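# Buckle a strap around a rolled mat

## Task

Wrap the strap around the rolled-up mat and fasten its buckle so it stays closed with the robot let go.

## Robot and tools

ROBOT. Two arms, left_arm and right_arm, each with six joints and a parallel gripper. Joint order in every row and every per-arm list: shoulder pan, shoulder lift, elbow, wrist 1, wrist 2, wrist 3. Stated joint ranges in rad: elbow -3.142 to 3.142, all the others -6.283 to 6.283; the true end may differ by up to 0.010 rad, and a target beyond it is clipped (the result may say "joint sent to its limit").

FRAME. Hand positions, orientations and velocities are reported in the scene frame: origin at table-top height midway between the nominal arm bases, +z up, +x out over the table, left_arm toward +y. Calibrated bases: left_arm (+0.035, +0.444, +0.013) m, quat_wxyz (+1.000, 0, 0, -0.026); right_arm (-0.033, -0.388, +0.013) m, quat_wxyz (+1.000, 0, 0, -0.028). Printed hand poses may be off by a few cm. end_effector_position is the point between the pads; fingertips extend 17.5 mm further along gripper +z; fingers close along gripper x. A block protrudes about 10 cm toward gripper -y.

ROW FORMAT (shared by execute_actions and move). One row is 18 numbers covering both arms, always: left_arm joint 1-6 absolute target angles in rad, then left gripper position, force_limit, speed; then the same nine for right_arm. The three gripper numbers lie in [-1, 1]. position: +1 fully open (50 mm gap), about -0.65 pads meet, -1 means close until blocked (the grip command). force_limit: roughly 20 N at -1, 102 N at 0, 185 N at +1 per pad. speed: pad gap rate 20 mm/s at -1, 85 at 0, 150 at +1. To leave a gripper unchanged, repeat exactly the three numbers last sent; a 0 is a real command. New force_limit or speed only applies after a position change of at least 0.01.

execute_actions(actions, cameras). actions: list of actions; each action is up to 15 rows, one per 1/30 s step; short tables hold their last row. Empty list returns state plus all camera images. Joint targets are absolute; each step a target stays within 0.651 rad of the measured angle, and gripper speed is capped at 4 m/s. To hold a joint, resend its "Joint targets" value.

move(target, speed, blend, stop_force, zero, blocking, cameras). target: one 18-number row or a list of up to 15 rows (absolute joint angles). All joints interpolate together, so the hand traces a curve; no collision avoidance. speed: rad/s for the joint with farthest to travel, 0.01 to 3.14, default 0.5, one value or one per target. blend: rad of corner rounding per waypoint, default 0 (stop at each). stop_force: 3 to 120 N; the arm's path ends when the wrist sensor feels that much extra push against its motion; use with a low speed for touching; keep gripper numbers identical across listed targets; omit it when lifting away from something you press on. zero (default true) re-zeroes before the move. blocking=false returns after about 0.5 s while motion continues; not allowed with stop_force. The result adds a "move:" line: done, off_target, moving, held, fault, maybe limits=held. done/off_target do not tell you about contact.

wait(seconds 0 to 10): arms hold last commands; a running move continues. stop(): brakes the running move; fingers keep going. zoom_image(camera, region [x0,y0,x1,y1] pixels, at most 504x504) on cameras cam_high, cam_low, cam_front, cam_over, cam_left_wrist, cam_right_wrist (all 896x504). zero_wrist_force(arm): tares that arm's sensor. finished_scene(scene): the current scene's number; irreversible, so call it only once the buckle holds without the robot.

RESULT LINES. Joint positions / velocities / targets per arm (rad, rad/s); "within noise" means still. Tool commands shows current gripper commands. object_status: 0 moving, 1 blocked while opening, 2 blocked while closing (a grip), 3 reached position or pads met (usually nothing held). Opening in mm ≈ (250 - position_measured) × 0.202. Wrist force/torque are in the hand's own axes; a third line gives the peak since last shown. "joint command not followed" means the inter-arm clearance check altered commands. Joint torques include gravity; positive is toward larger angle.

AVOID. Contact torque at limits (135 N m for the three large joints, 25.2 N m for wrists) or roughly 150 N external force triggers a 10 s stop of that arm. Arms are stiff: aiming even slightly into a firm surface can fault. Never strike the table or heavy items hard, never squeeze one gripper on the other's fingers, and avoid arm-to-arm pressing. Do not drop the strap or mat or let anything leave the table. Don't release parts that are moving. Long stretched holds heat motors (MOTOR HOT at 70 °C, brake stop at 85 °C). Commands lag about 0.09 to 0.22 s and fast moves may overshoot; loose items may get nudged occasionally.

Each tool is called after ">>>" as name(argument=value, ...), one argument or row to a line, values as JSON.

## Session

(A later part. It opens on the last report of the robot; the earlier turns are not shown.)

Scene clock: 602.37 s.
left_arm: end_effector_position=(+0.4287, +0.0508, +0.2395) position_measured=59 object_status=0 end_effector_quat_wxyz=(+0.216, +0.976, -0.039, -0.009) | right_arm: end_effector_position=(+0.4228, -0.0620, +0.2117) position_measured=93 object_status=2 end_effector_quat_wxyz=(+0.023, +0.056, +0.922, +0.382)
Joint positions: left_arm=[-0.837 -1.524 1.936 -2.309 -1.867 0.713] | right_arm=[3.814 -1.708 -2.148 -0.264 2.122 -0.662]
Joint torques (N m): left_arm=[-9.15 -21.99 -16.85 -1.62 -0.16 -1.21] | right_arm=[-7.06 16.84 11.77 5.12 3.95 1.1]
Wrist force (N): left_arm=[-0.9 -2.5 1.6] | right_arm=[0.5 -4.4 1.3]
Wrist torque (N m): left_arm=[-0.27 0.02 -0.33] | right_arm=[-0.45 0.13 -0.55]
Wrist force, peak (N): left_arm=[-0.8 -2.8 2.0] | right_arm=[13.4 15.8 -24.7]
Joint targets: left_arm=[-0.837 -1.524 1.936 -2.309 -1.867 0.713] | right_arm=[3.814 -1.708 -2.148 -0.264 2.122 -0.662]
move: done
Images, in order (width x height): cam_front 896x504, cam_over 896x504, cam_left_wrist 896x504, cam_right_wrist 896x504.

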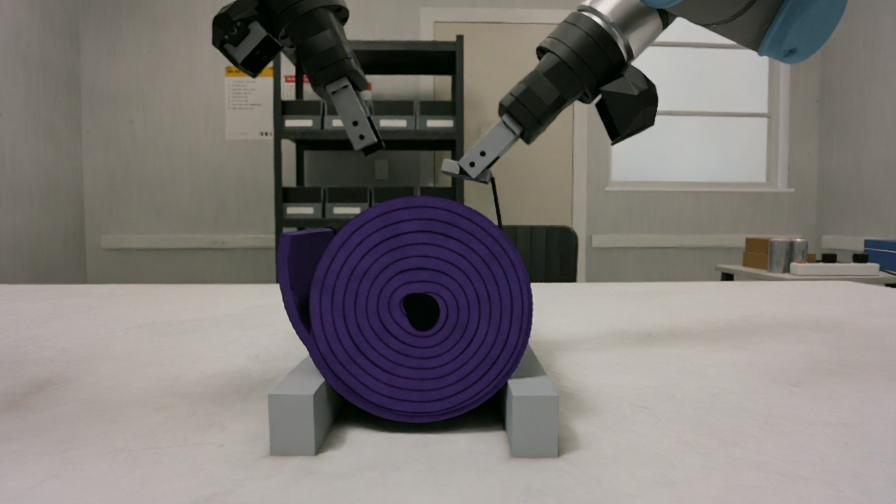

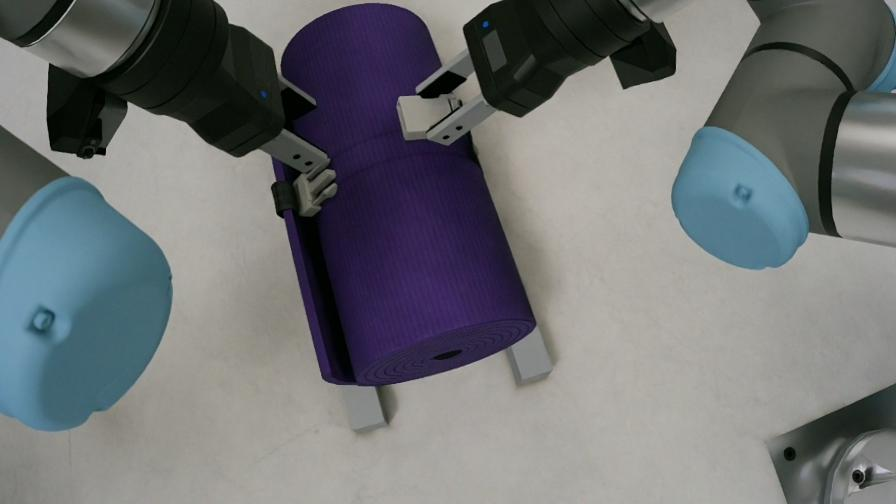

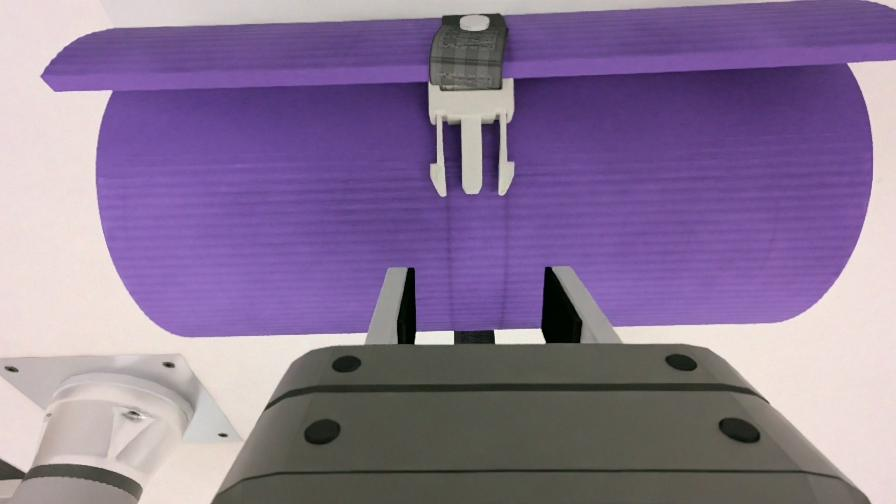

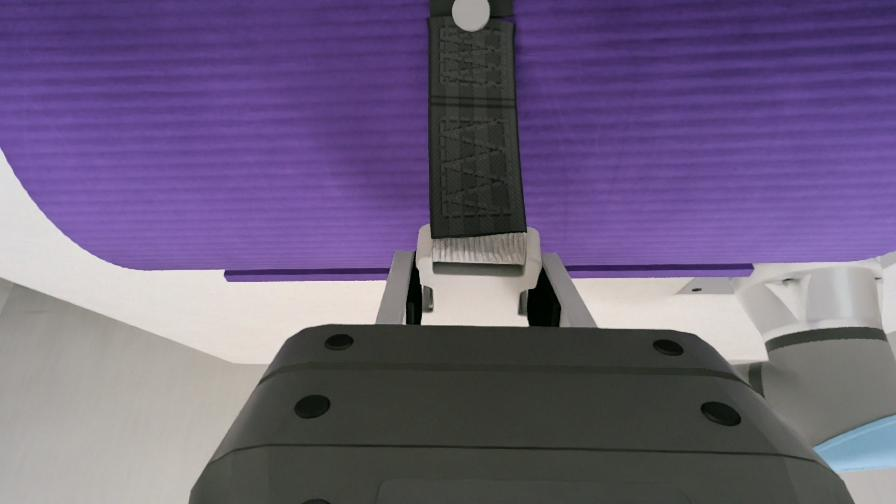

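>>> move(
  target=[
    [-0.7472,-1.4699,2.1146,-2.6477,-2.0171,0.7522,0.62,-0.9,-0.5,3.8140,-1.7084,-2.1476,-0.2645,2.1222,-0.6620,-0.98,0.7,-1],
  ],
  speed=0.2,
  cameras=["cam_left_wrist"],
)

>>> zoom_image(
  camera="cam_left_wrist",
  region=[300, 150, 660, 350],
)

>>> move(
  target=[
    [-0.7789,-1.4002,2.1261,-2.7425,-2.0036,0.7205,0.62,-0.9,-0.5,3.8140,-1.7084,-2.1476,-0.2645,2.1222,-0.6620,-0.98,0.7,-1],
  ],
  speed=0.04,
  stop_force=7,
  cameras=["cam_left_wrist","cam_over"],
)

>>> zoom_image(
  camera="cam_left_wrist",
  region=[300, 150, 660, 350],
)

Scene clock: 649.40 s.
left_arm: end_effector_position=(+0.4305, +0.0682, +0.1918) position_measured=59 object_status=3 end_effector_quat_wxyz=(+0.300, +0.953, -0.038, -0.012) | right_arm: end_effector_position=(+0.4228, -0.0620, +0.2117) position_measured=93 object_status=2 end_effector_quat_wxyz=(+0.023, +0.056, +0.922, +0.382)
Joint positions: left_arm=[-0.747 -1.47 2.115 -2.648 -2.017 0.752] | right_arm=[3.814 -1.708 -2.148 -0.265 2.122 -0.662]
Joint torques (N m): left_arm=[-9.88 -37.39 -26.79 -1.57 1.13 -2.31] | right_arm=[-6.22 16.71 11.91 3.36 4.05 1.13]
Wrist force (N): left_arm=[-1.0 -2.7 2.1] | right_arm=[0.2 -5.0 1.8]
Wrist torque (N m): left_arm=[-0.30 0.07 -0.38] | right_arm=[-0.46 0.12 -0.55]
Wrist force, peak (N): left_arm=[-1.1 -3.3 2.3] | right_arm=[-0.3 -5.7 2.7]
Joint targets: left_arm=[-0.747 -1.470 2.115 -2.648 -2.017 0.752] | right_arm=[3.814 -1.708 -2.148 -0.264 2.122 -0.662]
move: done
Images, in order (width x height): cam_left_wrist 896x504.

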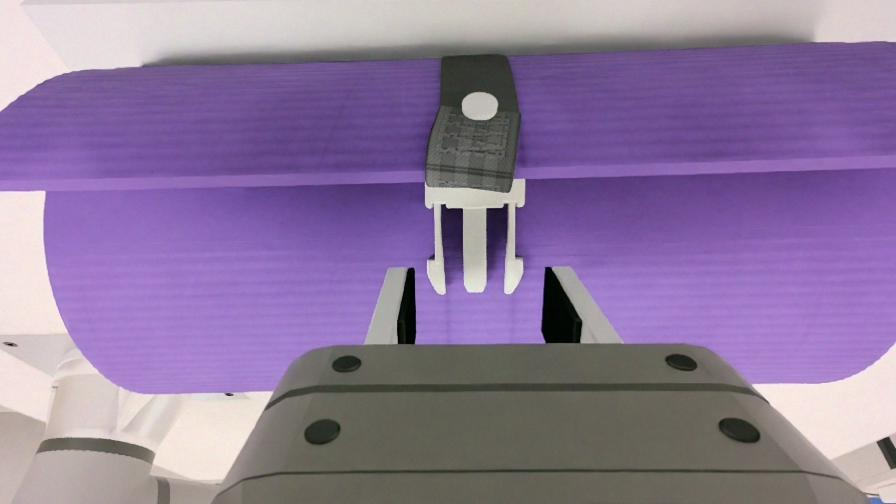

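Scaled by 1.400.

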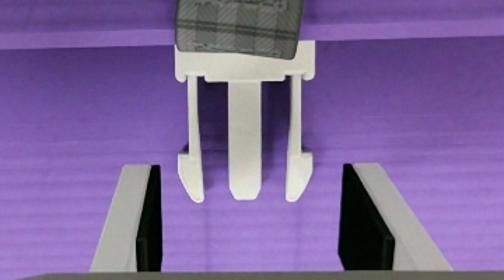

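Scene clock: 652.67 s.
left_arm: end_effector_position=(+0.4291, +0.0504, +0.1666) position_measured=59 object_status=3 end_effector_quat_wxyz=(+0.301, +0.953, -0.038, -0.012) | right_arm: end_effector_position=(+0.4228, -0.0620, +0.2117) position_measured=93 object_status=2 end_effector_quat_wxyz=(+0.023, +0.056, +0.922, +0.382)
Joint positions: left_arm=[-0.776 -1.406 2.125 -2.735 -2.005 0.723] | right_arm=[3.814 -1.708 -2.148 -0.265 2.122 -0.662]
Joint torques (N m): left_arm=[8.29 -33.12 -25.57 -1.02 -2.72 2.59] | right_arm=[-6.84 16.25 11.73 3.35 4.06 1.01]
Wrist force (N): left_arm=[-2.0 -2.5 -8.3] | right_arm=[0.5 -4.2 1.2]
Wrist torque (N m): left_arm=[-0.39 0.31 -0.27] | right_arm=[-0.42 0.13 -0.54]
Wrist force, peak (N): left_arm=[-5.4 -6.2 -22.4] | right_arm=[-0.4 -5.7 2.5]
Joint targets: left_arm=[-0.776 -1.406 2.125 -2.735 -2.005 0.723] | right_arm=[3.814 -1.708 -2.148 -0.264 2.122 -0.662]
move: contact (left_arm)
Images, in order (width x height): cam_over 896x504, cam_left_wrist 896x504.

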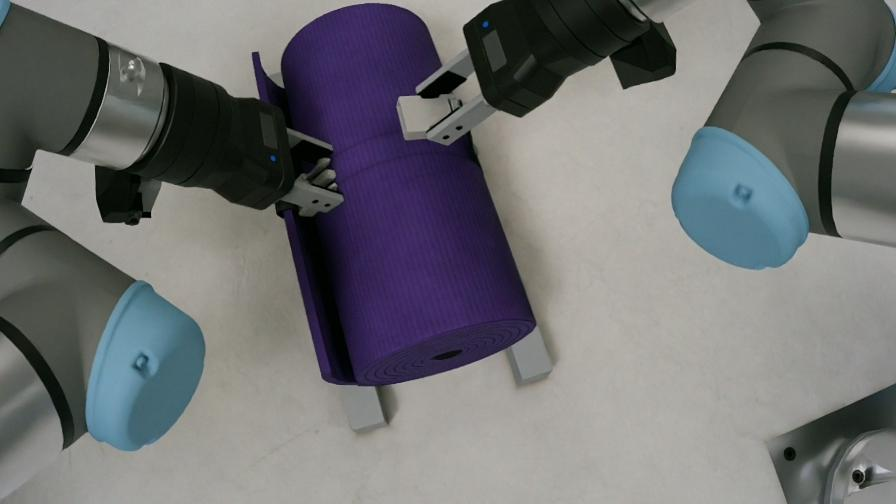

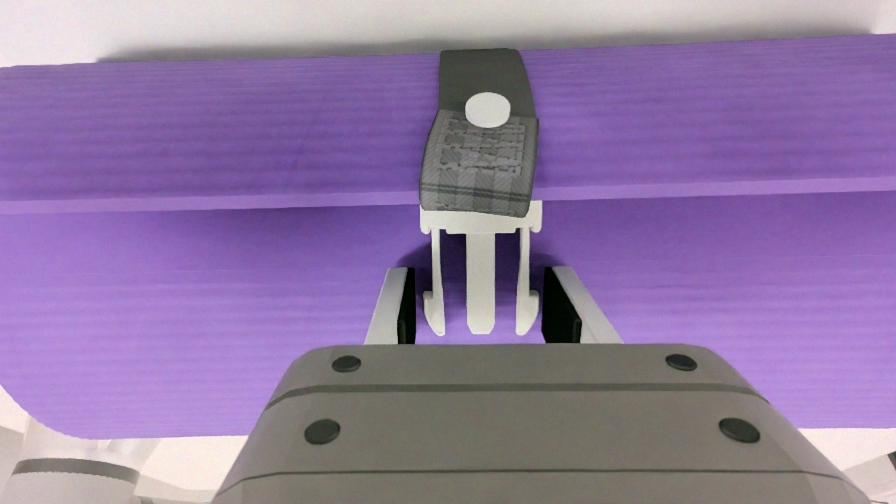

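Scaled by 1.400.

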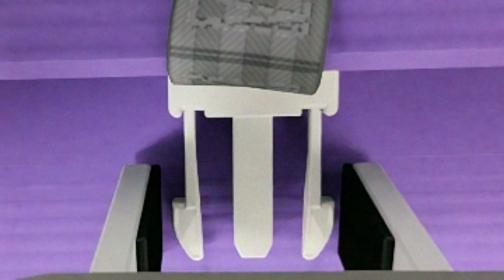

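>>> move(
  target=[
    [-0.776,-1.406,2.125,-2.735,-2.005,0.723,-1,-0.9,-1,3.8140,-1.7084,-2.1476,-0.2645,2.1222,-0.6620,-0.98,0.7,-1],
    [-0.8874,-1.4447,1.9373,-2.3889,-1.8395,0.6667,-1,-0.9,-1,3.8140,-1.7084,-2.1476,-0.2645,2.1222,-0.6620,-0.98,0.7,-1],
  ],
  speed=[0.05,0.1],
  cameras=["cam_front"],
)

>>> zoom_image(
  camera="cam_front",
  region=[330, 110, 530, 230],
)

>>> move(
  target=[
    [-0.8874,-1.4301,1.9551,-2.4213,-1.8395,0.6667,-1,-0.9,-1,3.8140,-1.7084,-2.1476,-0.2645,2.1222,-0.6620,-0.98,0.7,-1],
  ],
  speed=0.03,
  stop_force=5,
  cameras=["cam_front","cam_left_wrist"],
)

>>> zoom_image(
  camera="cam_front",
  region=[330, 110, 530, 230],
)

Scene clock: 663.23 s.
left_arm: end_effector_position=(+0.4258, +0.0188, +0.2066) position_measured=129 object_status=2 end_effector_quat_wxyz=(+0.208, +0.977, -0.039, -0.008) end_effector_velocity=(+0.000, -0.001, +0.000) end_effector_angular_velocity=(-0.005, +0.002, -0.001) | right_arm: end_effector_position=(+0.4228, -0.0620, +0.2117) position_measured=93 object_status=2 end_effector_quat_wxyz=(+0.023, +0.056, +0.922, +0.382)
Joint positions: left_arm=[-0.888 -1.445 1.937 -2.389 -1.839 0.667] | right_arm=[3.814 -1.708 -2.148 -0.265 2.122 -0.662]
Joint velocities: left_arm=[0.001 0 0.002 -0.006 -0.004 0] | right_arm=[within noise]
Joint torques (N m): left_arm=[8.56 -30.94 -16.68 -6.29 -2.27 -0.36] | right_arm=[-6.76 16.17 12.23 3.42 3.88 1.05]
Wrist force (N): left_arm=[-0.9 -2.5 1.9] | right_arm=[0.4 -4.6 1.4]
Wrist torque (N m): left_arm=[-0.24 0.02 -0.23] | right_arm=[-0.45 0.13 -0.55]
Wrist force, peak (N): left_arm=[-2.0 -8.2 -7.0] | right_arm=[-0.3 -5.9 2.4]
Joint targets: left_arm=[-0.887 -1.445 1.937 -2.389 -1.839 0.667] | right_arm=[3.814 -1.708 -2.148 -0.264 2.122 -0.662]
move: done
Images, in order (width x height): cam_front 896x504.

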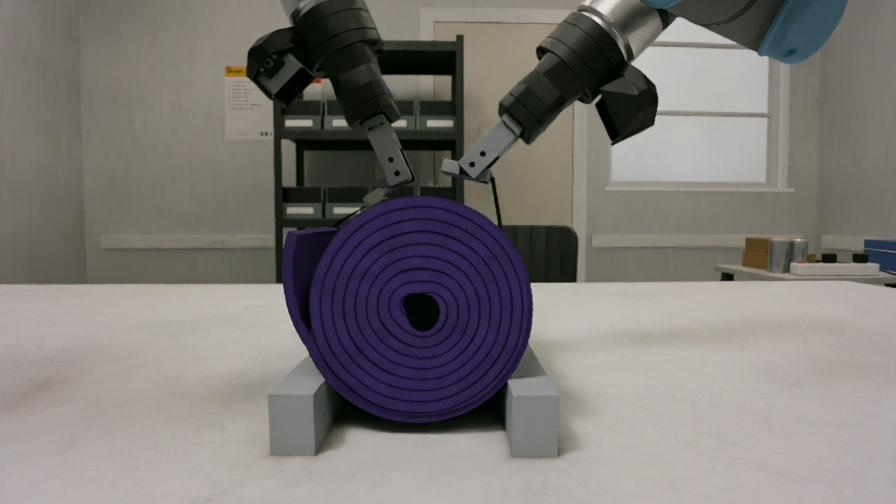

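Scaled by 2.520.

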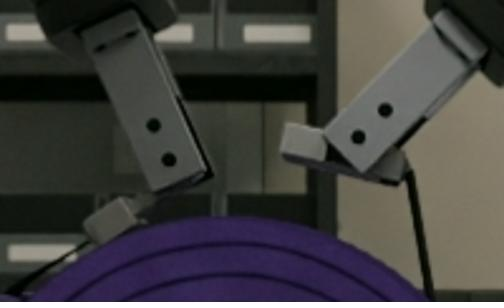

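Scene clock: 665.37 s.
left_arm: end_effector_position=(+0.4258, +0.0189, +0.1946) position_measured=129 object_status=2 end_effector_quat_wxyz=(+0.208, +0.977, -0.039, -0.008) | right_arm: end_effector_position=(+0.4228, -0.0620, +0.2117) position_measured=93 object_status=2 end_effector_quat_wxyz=(+0.023, +0.056, +0.922, +0.382)
Joint positions: left_arm=[-0.887 -1.43 1.955 -2.421 -1.84 0.667] | right_arm=[3.814 -1.708 -2.148 -0.265 2.122 -0.662]
Joint torques (N m): left_arm=[10.27 -37.71 -29.81 -1.06 -2.33 2.47] | right_arm=[-6.47 16.91 12.23 3.46 3.94 0.98]
Wrist force (N): left_arm=[-1.0 -2.4 1.9] | right_arm=[0.4 -4.4 1.5]
Wrist torque (N m): left_arm=[-0.25 0.03 -0.23] | right_arm=[-0.45 0.15 -0.54]
Wrist force, peak (N): left_arm=[-1.1 -2.5 2.1] | right_arm=[-0.4 -5.7 2.5]
Joint targets: left_arm=[-0.887 -1.430 1.955 -2.421 -1.839 0.667] | right_arm=[3.814 -1.708 -2.148 -0.264 2.122 -0.662]
move: done
Images, in order (width x height): cam_front 896x504, cam_left_wrist 896x504.

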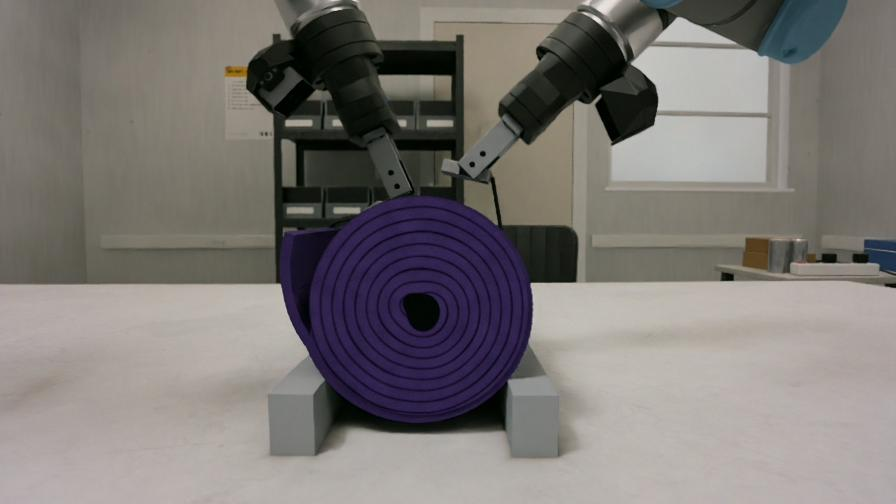

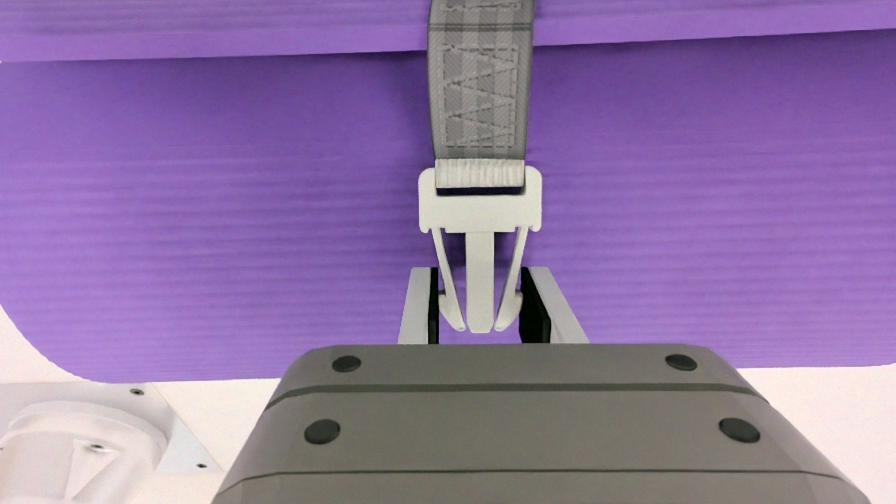

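Scaled by 2.520.

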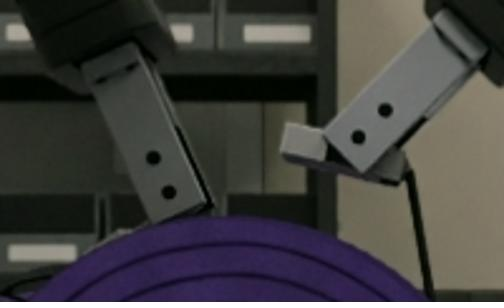

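>>> move(
  target=[
    [-0.8874,-1.4301,1.9551,-2.4213,-1.8395,0.6667,0.62,-0.9,-1,3.8140,-1.7084,-2.1476,-0.2645,2.1222,-0.6620,-0.98,0.7,-1],
    [-0.8874,-1.4447,1.9373,-2.3889,-1.8395,0.6667,0.62,-0.9,-1,3.8140,-1.7084,-2.1476,-0.2645,2.1222,-0.6620,-0.98,0.7,-1],
    [-0.7286,-1.4562,2.1344,-2.7450,-2.0848,0.7376,0.62,-0.9,-1,3.8140,-1.7084,-2.1476,-0.2645,2.1222,-0.6620,-0.98,0.7,-1],
  ],
  speed=0.1,
  cameras=["cam_front","cam_left_wrist"],
)

>>> zoom_image(
  camera="cam_front",
  region=[330, 150, 450, 230],
)

>>> zoom_image(
  camera="cam_left_wrist",
  region=[300, 150, 660, 350],
)

Scene clock: 677.57 s.
left_arm: end_effector_position=(+0.4296, +0.0616, +0.2004) position_measured=59 object_status=3 end_effector_quat_wxyz=(+0.342, +0.939, -0.038, -0.014) end_effector_velocity=(+0.000, +0.000, +0.001) end_effector_angular_velocity=(+0.004, -0.002, +0.001) | right_arm: end_effector_position=(+0.4228, -0.0620, +0.2117) position_measured=93 object_status=2 end_effector_quat_wxyz=(+0.023, +0.056, +0.922, +0.382)
Joint positions: left_arm=[-0.728 -1.456 2.135 -2.745 -2.085 0.738] | right_arm=[3.814 -1.708 -2.148 -0.265 2.122 -0.662]
Joint velocities: left_arm=[-0.002 -0.002 -0.003 0.005 0.005 0] | right_arm=[within noise]
Joint torques (N m): left_arm=[-9.33 -34.23 -27.15 -0.95 0.91 -0.2] | right_arm=[-7.02 16.83 13.18 3.38 3.75 0.85]
Wrist force (N): left_arm=[-1.0 -2.9 2.2] | right_arm=[-0.4 -5.6 2.6]
Wrist torque (N m): left_arm=[-0.33 0.09 -0.39] | right_arm=[-0.48 0.14 -0.55]
Wrist force, peak (N): left_arm=[-1.0 -3.3 2.2] | right_arm=[-0.4 -5.8 2.4]
Joint targets: left_arm=[-0.729 -1.456 2.134 -2.745 -2.085 0.738] | right_arm=[3.814 -1.708 -2.148 -0.264 2.122 -0.662]
move: done
Images, in order (width x height): cam_front 896x504, cam_left_wrist 896x504.

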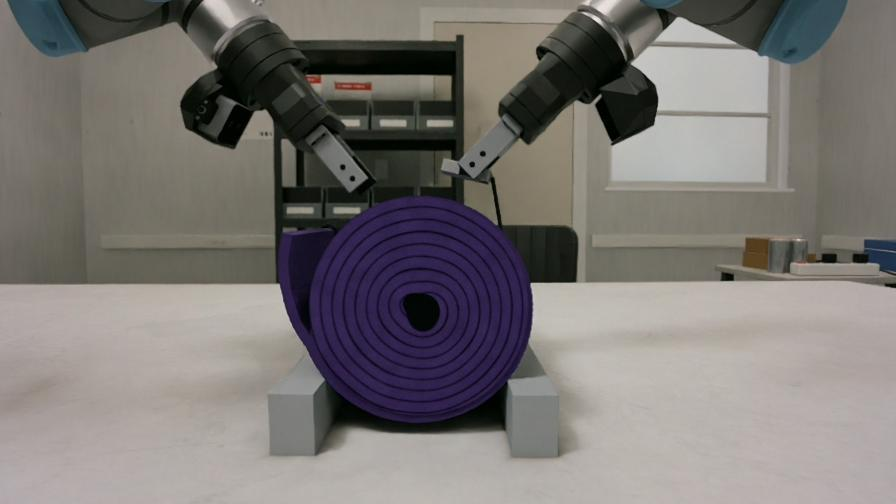

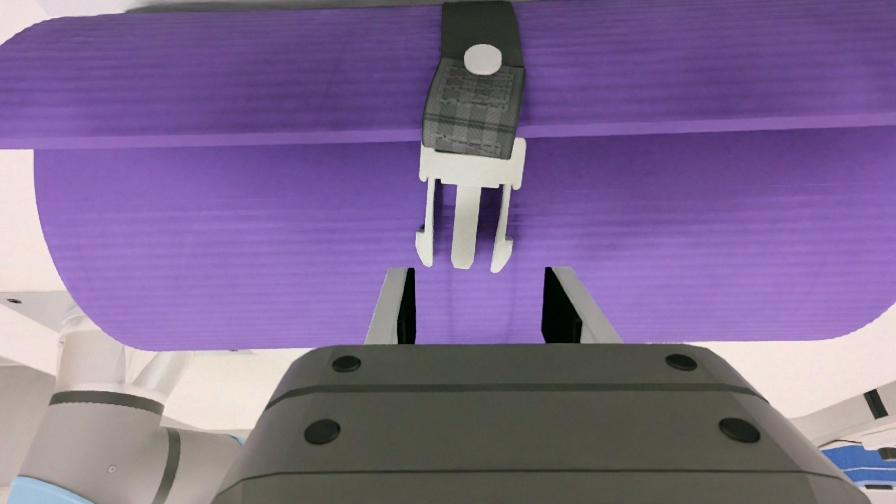

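Scaled by 4.200.

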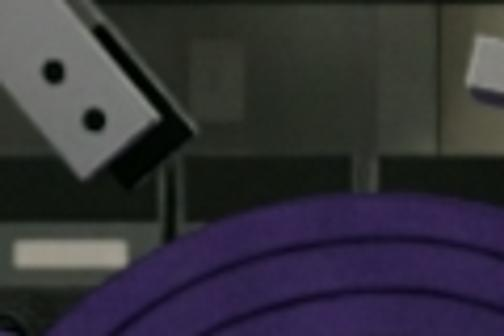

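Scaled by 1.400.

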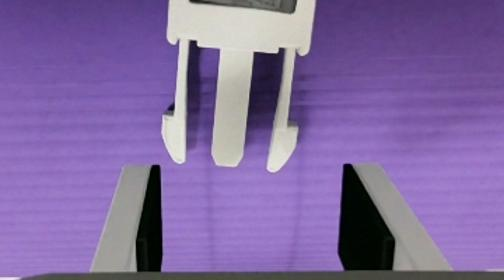

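>>> move(
  target=[
    [-0.7472,-1.4699,2.1146,-2.6477,-2.0171,0.7522,0.62,-0.6,-0.5,3.7900,-1.7183,-2.1802,-0.2347,2.1354,-0.6856,-0.98,0.7,-1],
  ],
  speed=0.15,
  cameras=["cam_left_wrist","cam_front"],
)

>>> zoom_image(
  camera="cam_left_wrist",
  region=[300, 150, 660, 350],
)

Scene clock: 710.40 s.
left_arm: end_effector_position=(+0.4305, +0.0681, +0.1920) position_measured=59 object_status=3 end_effector_quat_wxyz=(+0.301, +0.953, -0.038, -0.012) | right_arm: end_effector_position=(+0.4208, -0.0761, +0.1975) position_measured=93 object_status=2 end_effector_quat_wxyz=(+0.023, +0.056, +0.922, +0.382)
Joint positions: left_arm=[-0.747 -1.47 2.114 -2.648 -2.017 0.752] | right_arm=[3.79 -1.718 -2.18 -0.235 2.136 -0.686]
Joint torques (N m): left_arm=[8.41 -25.2 -14.44 -6.1 -2.74 -1.11] | right_arm=[7.18 27.09 25.15 2.27 0.4 1.07]
Wrist force (N): left_arm=[-0.9 -2.5 2.0] | right_arm=[0.2 -1.5 -0.3]
Wrist torque (N m): left_arm=[-0.28 0.07 -0.38] | right_arm=[-0.31 0.11 -0.55]
Wrist force, peak (N): left_arm=[-0.9 -3.2 2.4] | right_arm=[-0.4 -5.7 2.4]
Joint targets: left_arm=[-0.747 -1.470 2.115 -2.648 -2.017 0.752] | right_arm=[3.790 -1.718 -2.180 -0.235 2.135 -0.686]
move: done
Images, in order (width x height): cam_front 896x504, cam_left_wrist 896x504.

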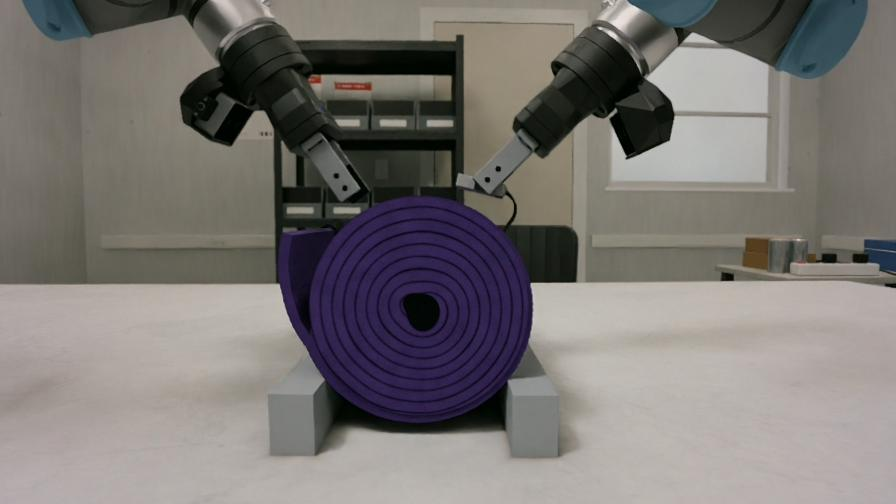

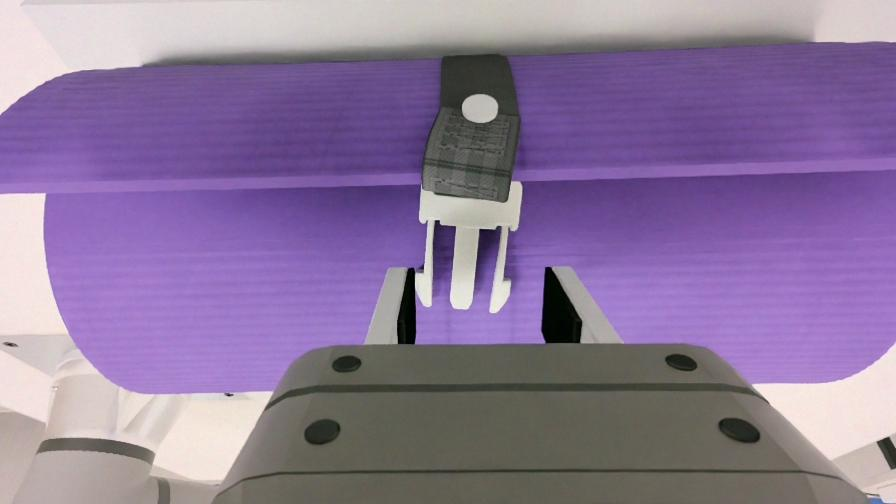

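Scaled by 1.400.

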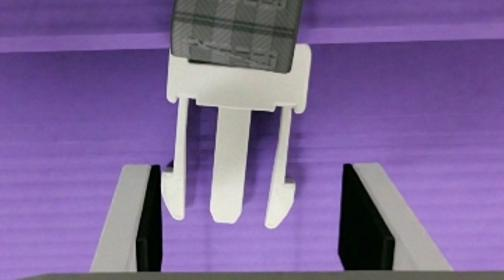

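>>> execute_actions(
  actions=[],
  cameras=["cam_front","cam_over","cam_left_wrist"],
)

Scene clock: 740.03 s.
left_arm: end_effector_position=(+0.4305, +0.0682, +0.1919) position_measured=59 object_status=3 end_effector_quat_wxyz=(+0.301, +0.953, -0.038, -0.012) | right_arm: end_effector_position=(+0.4208, -0.0760, +0.1977) position_measured=93 object_status=2 end_effector_quat_wxyz=(+0.023, +0.056, +0.922, +0.382)
Joint positions: left_arm=[-0.747 -1.47 2.115 -2.648 -2.017 0.752] | right_arm=[3.79 -1.718 -2.18 -0.235 2.135 -0.686]
Joint velocities: within noise
Joint torques (N m): left_arm=[11.13 -21.41 -14.94 -4.69 -3.01 -2.58] | right_arm=[6.59 35.14 27.43 2.68 -1.66 1.02]
Motor temperatures (°C): left_arm=[24 26 24 32 32 32] | right_arm=[27 27 24 29 36 30]
Wrist force (N): left_arm=[-1.1 -2.6 2.0] | right_arm=[0.1 -1.6 -0.2]
Wrist torque (N m): left_arm=[-0.30 0.09 -0.38] | right_arm=[-0.32 0.12 -0.55]
Wrist force, peak (N): left_arm=[-1.2 -2.9 2.2] | right_arm=[0.1 -1.9 -0.4]
Joint targets: left_arm=[-0.747 -1.470 2.115 -2.648 -2.017 0.752] | right_arm=[3.790 -1.718 -2.180 -0.235 2.135 -0.686]
Tool commands: left_gripper/position=+0.62 left_gripper/force_limit=-0.6 left_gripper/speed=-0.5 right_gripper/position=-0.98 right_gripper/force_limit=+0.7 right_gripper/speed=-1.0
Images, in order (width x height): cam_front 896x504, cam_over 896x504, cam_left_wrist 896x504.

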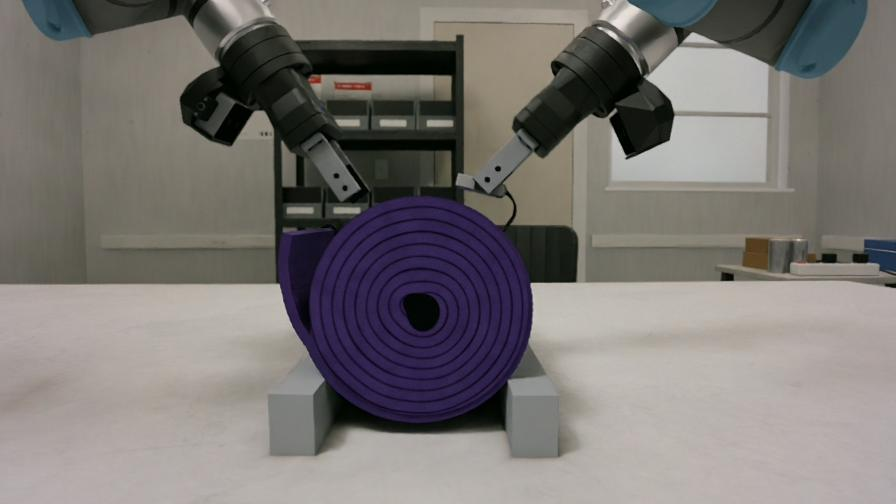

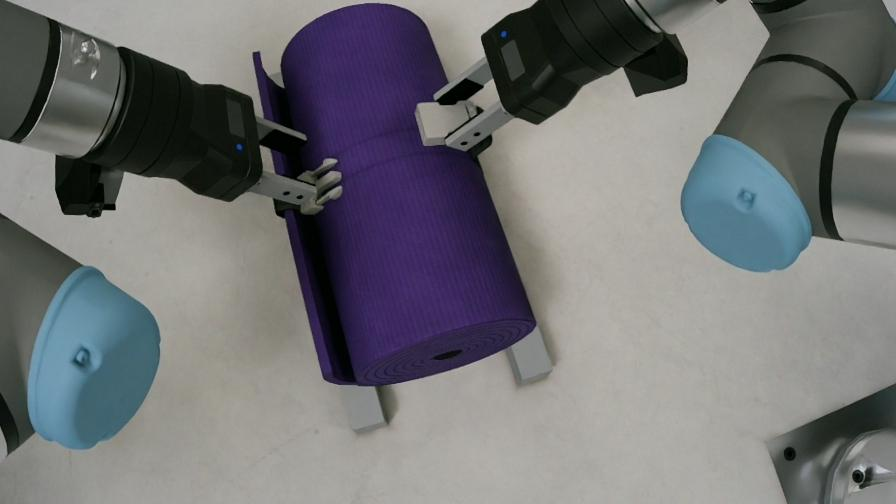

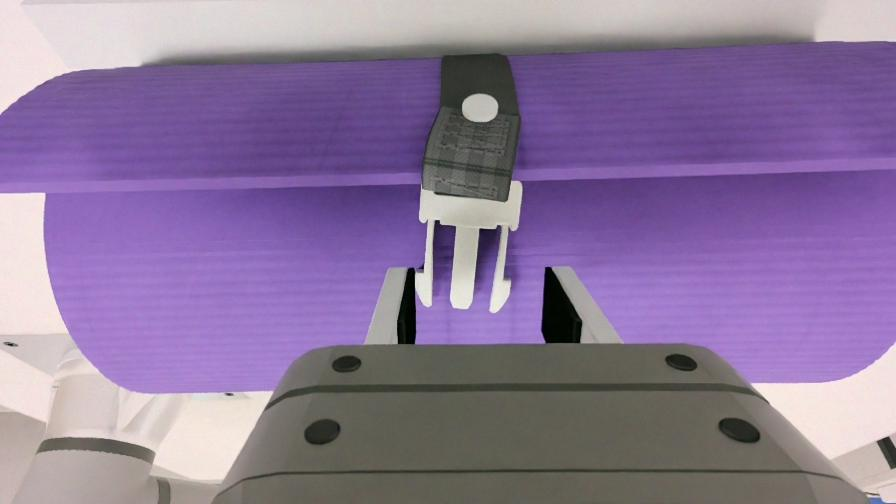

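>>> move(
  target=[-0.7789,-1.4002,2.1261,-2.7425,-2.0036,0.7205,0.62,-0.6,-0.5,3.79,-1.7183,-2.1802,-0.2347,2.1354,-0.6856,-0.98,0.7,-1],
  speed=0.15,
  stop_force=7,
)

>>> move(
  target=[-0.777,-1.404,2.1255,-2.7375,-2.0043,0.722,-1,-0.6,-0.5,3.79,-1.7183,-2.1802,-0.2347,2.1354,-0.6856,-0.98,0.7,-1],
  cameras=["cam_over","cam_left_wrist"],
)

>>> move(
  target=[-0.8874,-1.4447,1.9373,-2.3889,-1.8395,0.6667,-1,-0.6,-0.5,3.79,-1.7183,-2.1802,-0.2347,2.1354,-0.6856,-0.98,0.7,-1],
  speed=0.3,
)

>>> move(
  target=[-0.9084,-1.4182,1.9106,-2.3938,-1.8328,0.6464,-1,-0.6,-0.5,3.79,-1.7183,-2.1802,-0.2347,2.1354,-0.6856,-0.98,0.7,-1],
  speed=0.05,
  stop_force=35,
  cameras=["cam_front","cam_over","cam_left_wrist"],
)

Scene clock: 752.83 s.
left_arm: end_effector_position=(+0.4296, +0.0539, +0.1718) position_measured=59 object_status=3 end_effector_quat_wxyz=(+0.301, +0.953, -0.038, -0.012) | right_arm: end_effector_position=(+0.4208, -0.0760, +0.1977) position_measured=93 object_status=2 end_effector_quat_wxyz=(+0.023, +0.056, +0.922, +0.382)
Joint positions: left_arm=[-0.77 -1.419 2.123 -2.717 -2.007 0.729] | right_arm=[3.79 -1.718 -2.18 -0.235 2.135 -0.686]
Joint torques (N m): left_arm=[0.73 -18.76 -25.81 -5.39 -2.26 -2.46] | right_arm=[5.98 35.53 27.28 3.02 -1.67 0.97]
Wrist force (N): left_arm=[-2.2 -1.3 -5.7] | right_arm=[0.2 -1.6 -0.3]
Wrist torque (N m): left_arm=[-0.43 -0.07 -0.40] | right_arm=[-0.33 0.11 -0.56]
Wrist force, peak (N): left_arm=[-23.1 -4.6 -60.2] | right_arm=[-0.1 -1.8 -0.1]
Joint targets: left_arm=[-0.771 -1.419 2.123 -2.717 -2.007 0.729] | right_arm=[3.790 -1.718 -2.180 -0.235 2.135 -0.686]
move: contact (left_arm); left_arm: the wrist 1 is farthest, 0.025 rad from its target

Scene clock: 753.57 s.
left_arm: end_effector_position=(+0.4291, +0.0539, +0.1724) position_measured=177 object_status=2 end_effector_quat_wxyz=(+0.301, +0.953, -0.039, -0.013) | right_arm: end_effector_position=(+0.4208, -0.0760, +0.1977) position_measured=93 object_status=2 end_effector_quat_wxyz=(+0.023, +0.056, +0.922, +0.382)
Joint positions: left_arm=[-0.77 -1.42 2.123 -2.715 -2.009 0.73] | right_arm=[3.79 -1.718 -2.18 -0.235 2.135 -0.686]
Joint torques (N m): left_arm=[1.3 -29.37 -20.78 -4.02 -0.74 -0.24] | right_arm=[6.53 34.81 27.65 3.07 -1.69 0.96]
Wrist force (N): left_arm=[0.0 -3.5 -3.9] | right_arm=[0.0 -1.5 -0.2]
Wrist torque (N m): left_arm=[-0.37 0.09 -0.37] | right_arm=[-0.31 0.14 -0.55]
Wrist force, peak (N): left_arm=[-59.3 -25.4 -156.9] | right_arm=[0.1 -1.7 -0.4]
Joint targets: left_arm=[-0.770 -1.420 2.123 -2.715 -2.009 0.730] | right_arm=[3.790 -1.718 -2.180 -0.235 2.135 -0.686]
Tool commands: left_gripper/position=-1.0 left_gripper/force_limit=-0.6 left_gripper/speed=-0.498039 right_gripper/position=-0.98 right_gripper/force_limit=+0.7 right_gripper/speed=-1.0
FORCE FAULT: contact force on the left arm reached its limit, and that arm stopped. The contact can be on any part of that arm, not only on its tool. That arm's remaining commands of this call were not run. That arm is still stopped at the end of this call. That arm stays stopped for about 10 more seconds. Until then a move that you send moves the other arm only, and its call returns only when the move has ended. Once the stop has ended, the next robot result says so. If the stop ends while you think or write, that arm runs what you send next. While its stop runs, that arm takes no new command, but its gripper still runs the gripper command that each later call begins with. Until it ends, the stop uses up actions while you think or wait. An arm that is not stopped still takes commands.
move: fault (left_arm); left_arm: the wrist 1 is farthest, 0.022 rad from its target
Images, in order (width x height): cam_over 896x504, cam_left_wrist 896x504.

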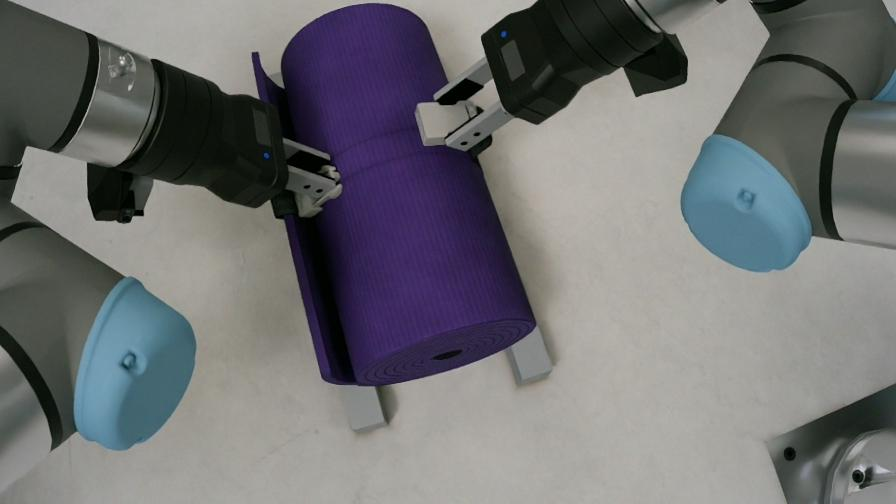

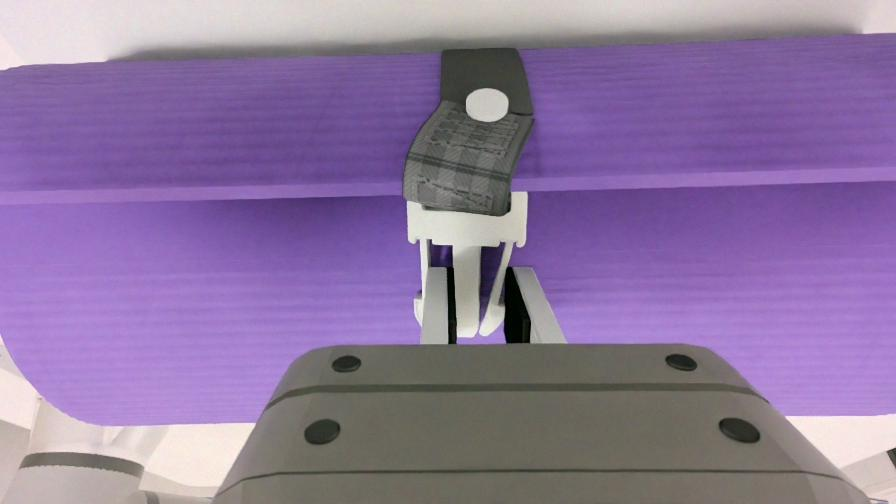

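not run: an earlier result of this reply reported a stop or a fault. Calls in your next reply go to the robot.

not run: an earlier result of this reply reported a stop or a fault. Calls in your next reply go to the robot.

>>> wait(
  seconds=10,
)

>>> wait(
  seconds=1,
  cameras=["cam_over","cam_left_wrist"],
)

Scene clock: 766.00 s.
left_arm: end_effector_position=(+0.4291, +0.0539, +0.1724) position_measured=177 object_status=2 end_effector_quat_wxyz=(+0.301, +0.953, -0.039, -0.013) | right_arm: end_effector_position=(+0.4208, -0.0760, +0.1977) position_measured=93 object_status=2 end_effector_quat_wxyz=(+0.023, +0.056, +0.922, +0.382)
Joint positions: left_arm=[-0.77 -1.42 2.123 -2.715 -2.009 0.73] | right_arm=[3.79 -1.718 -2.18 -0.235 2.135 -0.686]
Joint torques (N m): left_arm=[1.33 -28.64 -21.06 -4.26 -0.76 -0.12] | right_arm=[5.38 34.81 27.34 3.95 -1.48 0.63]
Wrist force (N): left_arm=[-0.4 -3.1 -4.3] | right_arm=[0.2 -1.5 -0.2]
Wrist torque (N m): left_arm=[-0.35 0.12 -0.38] | right_arm=[-0.32 0.10 -0.55]
Wrist force, peak (N): left_arm=[-0.4 -3.1 -4.8] | right_arm=[-0.1 -1.9 -0.2]
Joint targets: left_arm=[-0.770 -1.420 2.123 -2.715 -2.009 0.730] | right_arm=[3.790 -1.718 -2.180 -0.235 2.135 -0.686]
Tool commands: left_gripper/position=-1.0 left_gripper/force_limit=-0.6 left_gripper/speed=-0.498039 right_gripper/position=-0.98 right_gripper/force_limit=+0.7 right_gripper/speed=-1.0
FORCE FAULT, CONTINUED: the left arm's stop, for the force fault that an earlier result reported, is over. The rest of the stop counts as 19 of the actions that you can send in this scene. During its stop the left arm's controller moved it back a little. That arm's target is now where it stood when the stop ended, not its last command. That arm accepts commands again.
wait: 10.00 s; at rest from the start

Scene clock: 767.00 s.
left_arm: end_effector_position=(+0.4291, +0.0539, +0.1724) position_measured=177 object_status=2 end_effector_quat_wxyz=(+0.301, +0.953, -0.039, -0.013) | right_arm: end_effector_position=(+0.4208, -0.0760, +0.1977) position_measured=93 object_status=2 end_effector_quat_wxyz=(+0.023, +0.056, +0.922, +0.382)
Joint positions: left_arm=[-0.77 -1.42 2.123 -2.715 -2.009 0.73] | right_arm=[3.79 -1.718 -2.18 -0.235 2.135 -0.686]
Joint torques (N m): left_arm=[1.36 -30.11 -20.79 -3.49 -0.74 -0.26] | right_arm=[4.62 35.03 27.26 3.98 -1.42 0.51]
Wrist force (N): left_arm=[-0.1 -3.6 -4.0] | right_arm=[0.0 -1.8 -0.3]
Wrist torque (N m): left_arm=[-0.39 0.11 -0.37] | right_arm=[-0.35 0.13 -0.56]
Wrist force, peak (N): left_arm=[-0.3 -3.2 -4.6] | right_arm=[0.0 -1.8 -0.3]
Joint targets: left_arm=[-0.770 -1.420 2.123 -2.715 -2.009 0.730] | right_arm=[3.790 -1.718 -2.180 -0.235 2.135 -0.686]
Tool commands: left_gripper/position=-1.0 left_gripper/force_limit=-0.6 left_gripper/speed=-0.498039 right_gripper/position=-0.98 right_gripper/force_limit=+0.7 right_gripper/speed=-1.0
wait: 1.00 s; at rest by 0.17 s
Images, in order (width x height): cam_over 896x504, cam_left_wrist 896x504.

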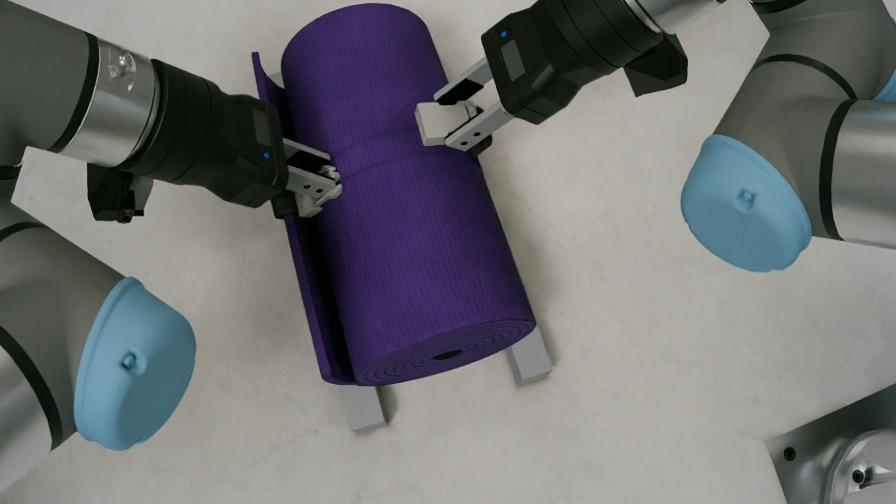

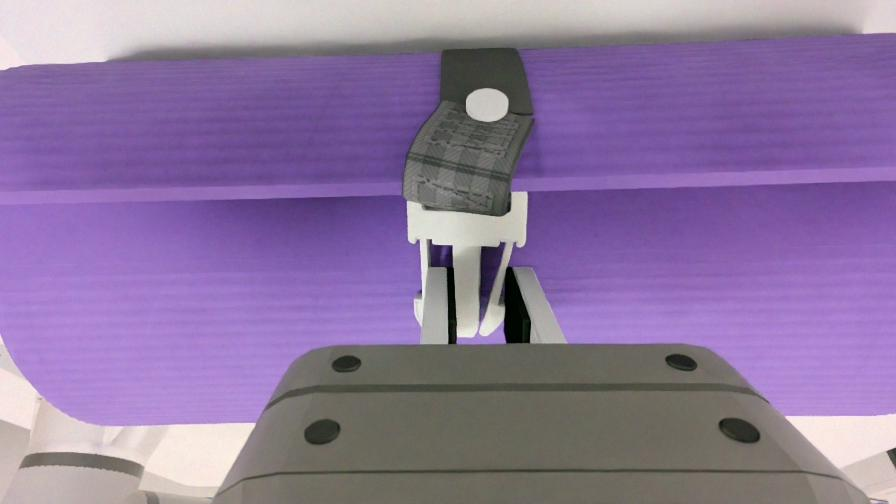

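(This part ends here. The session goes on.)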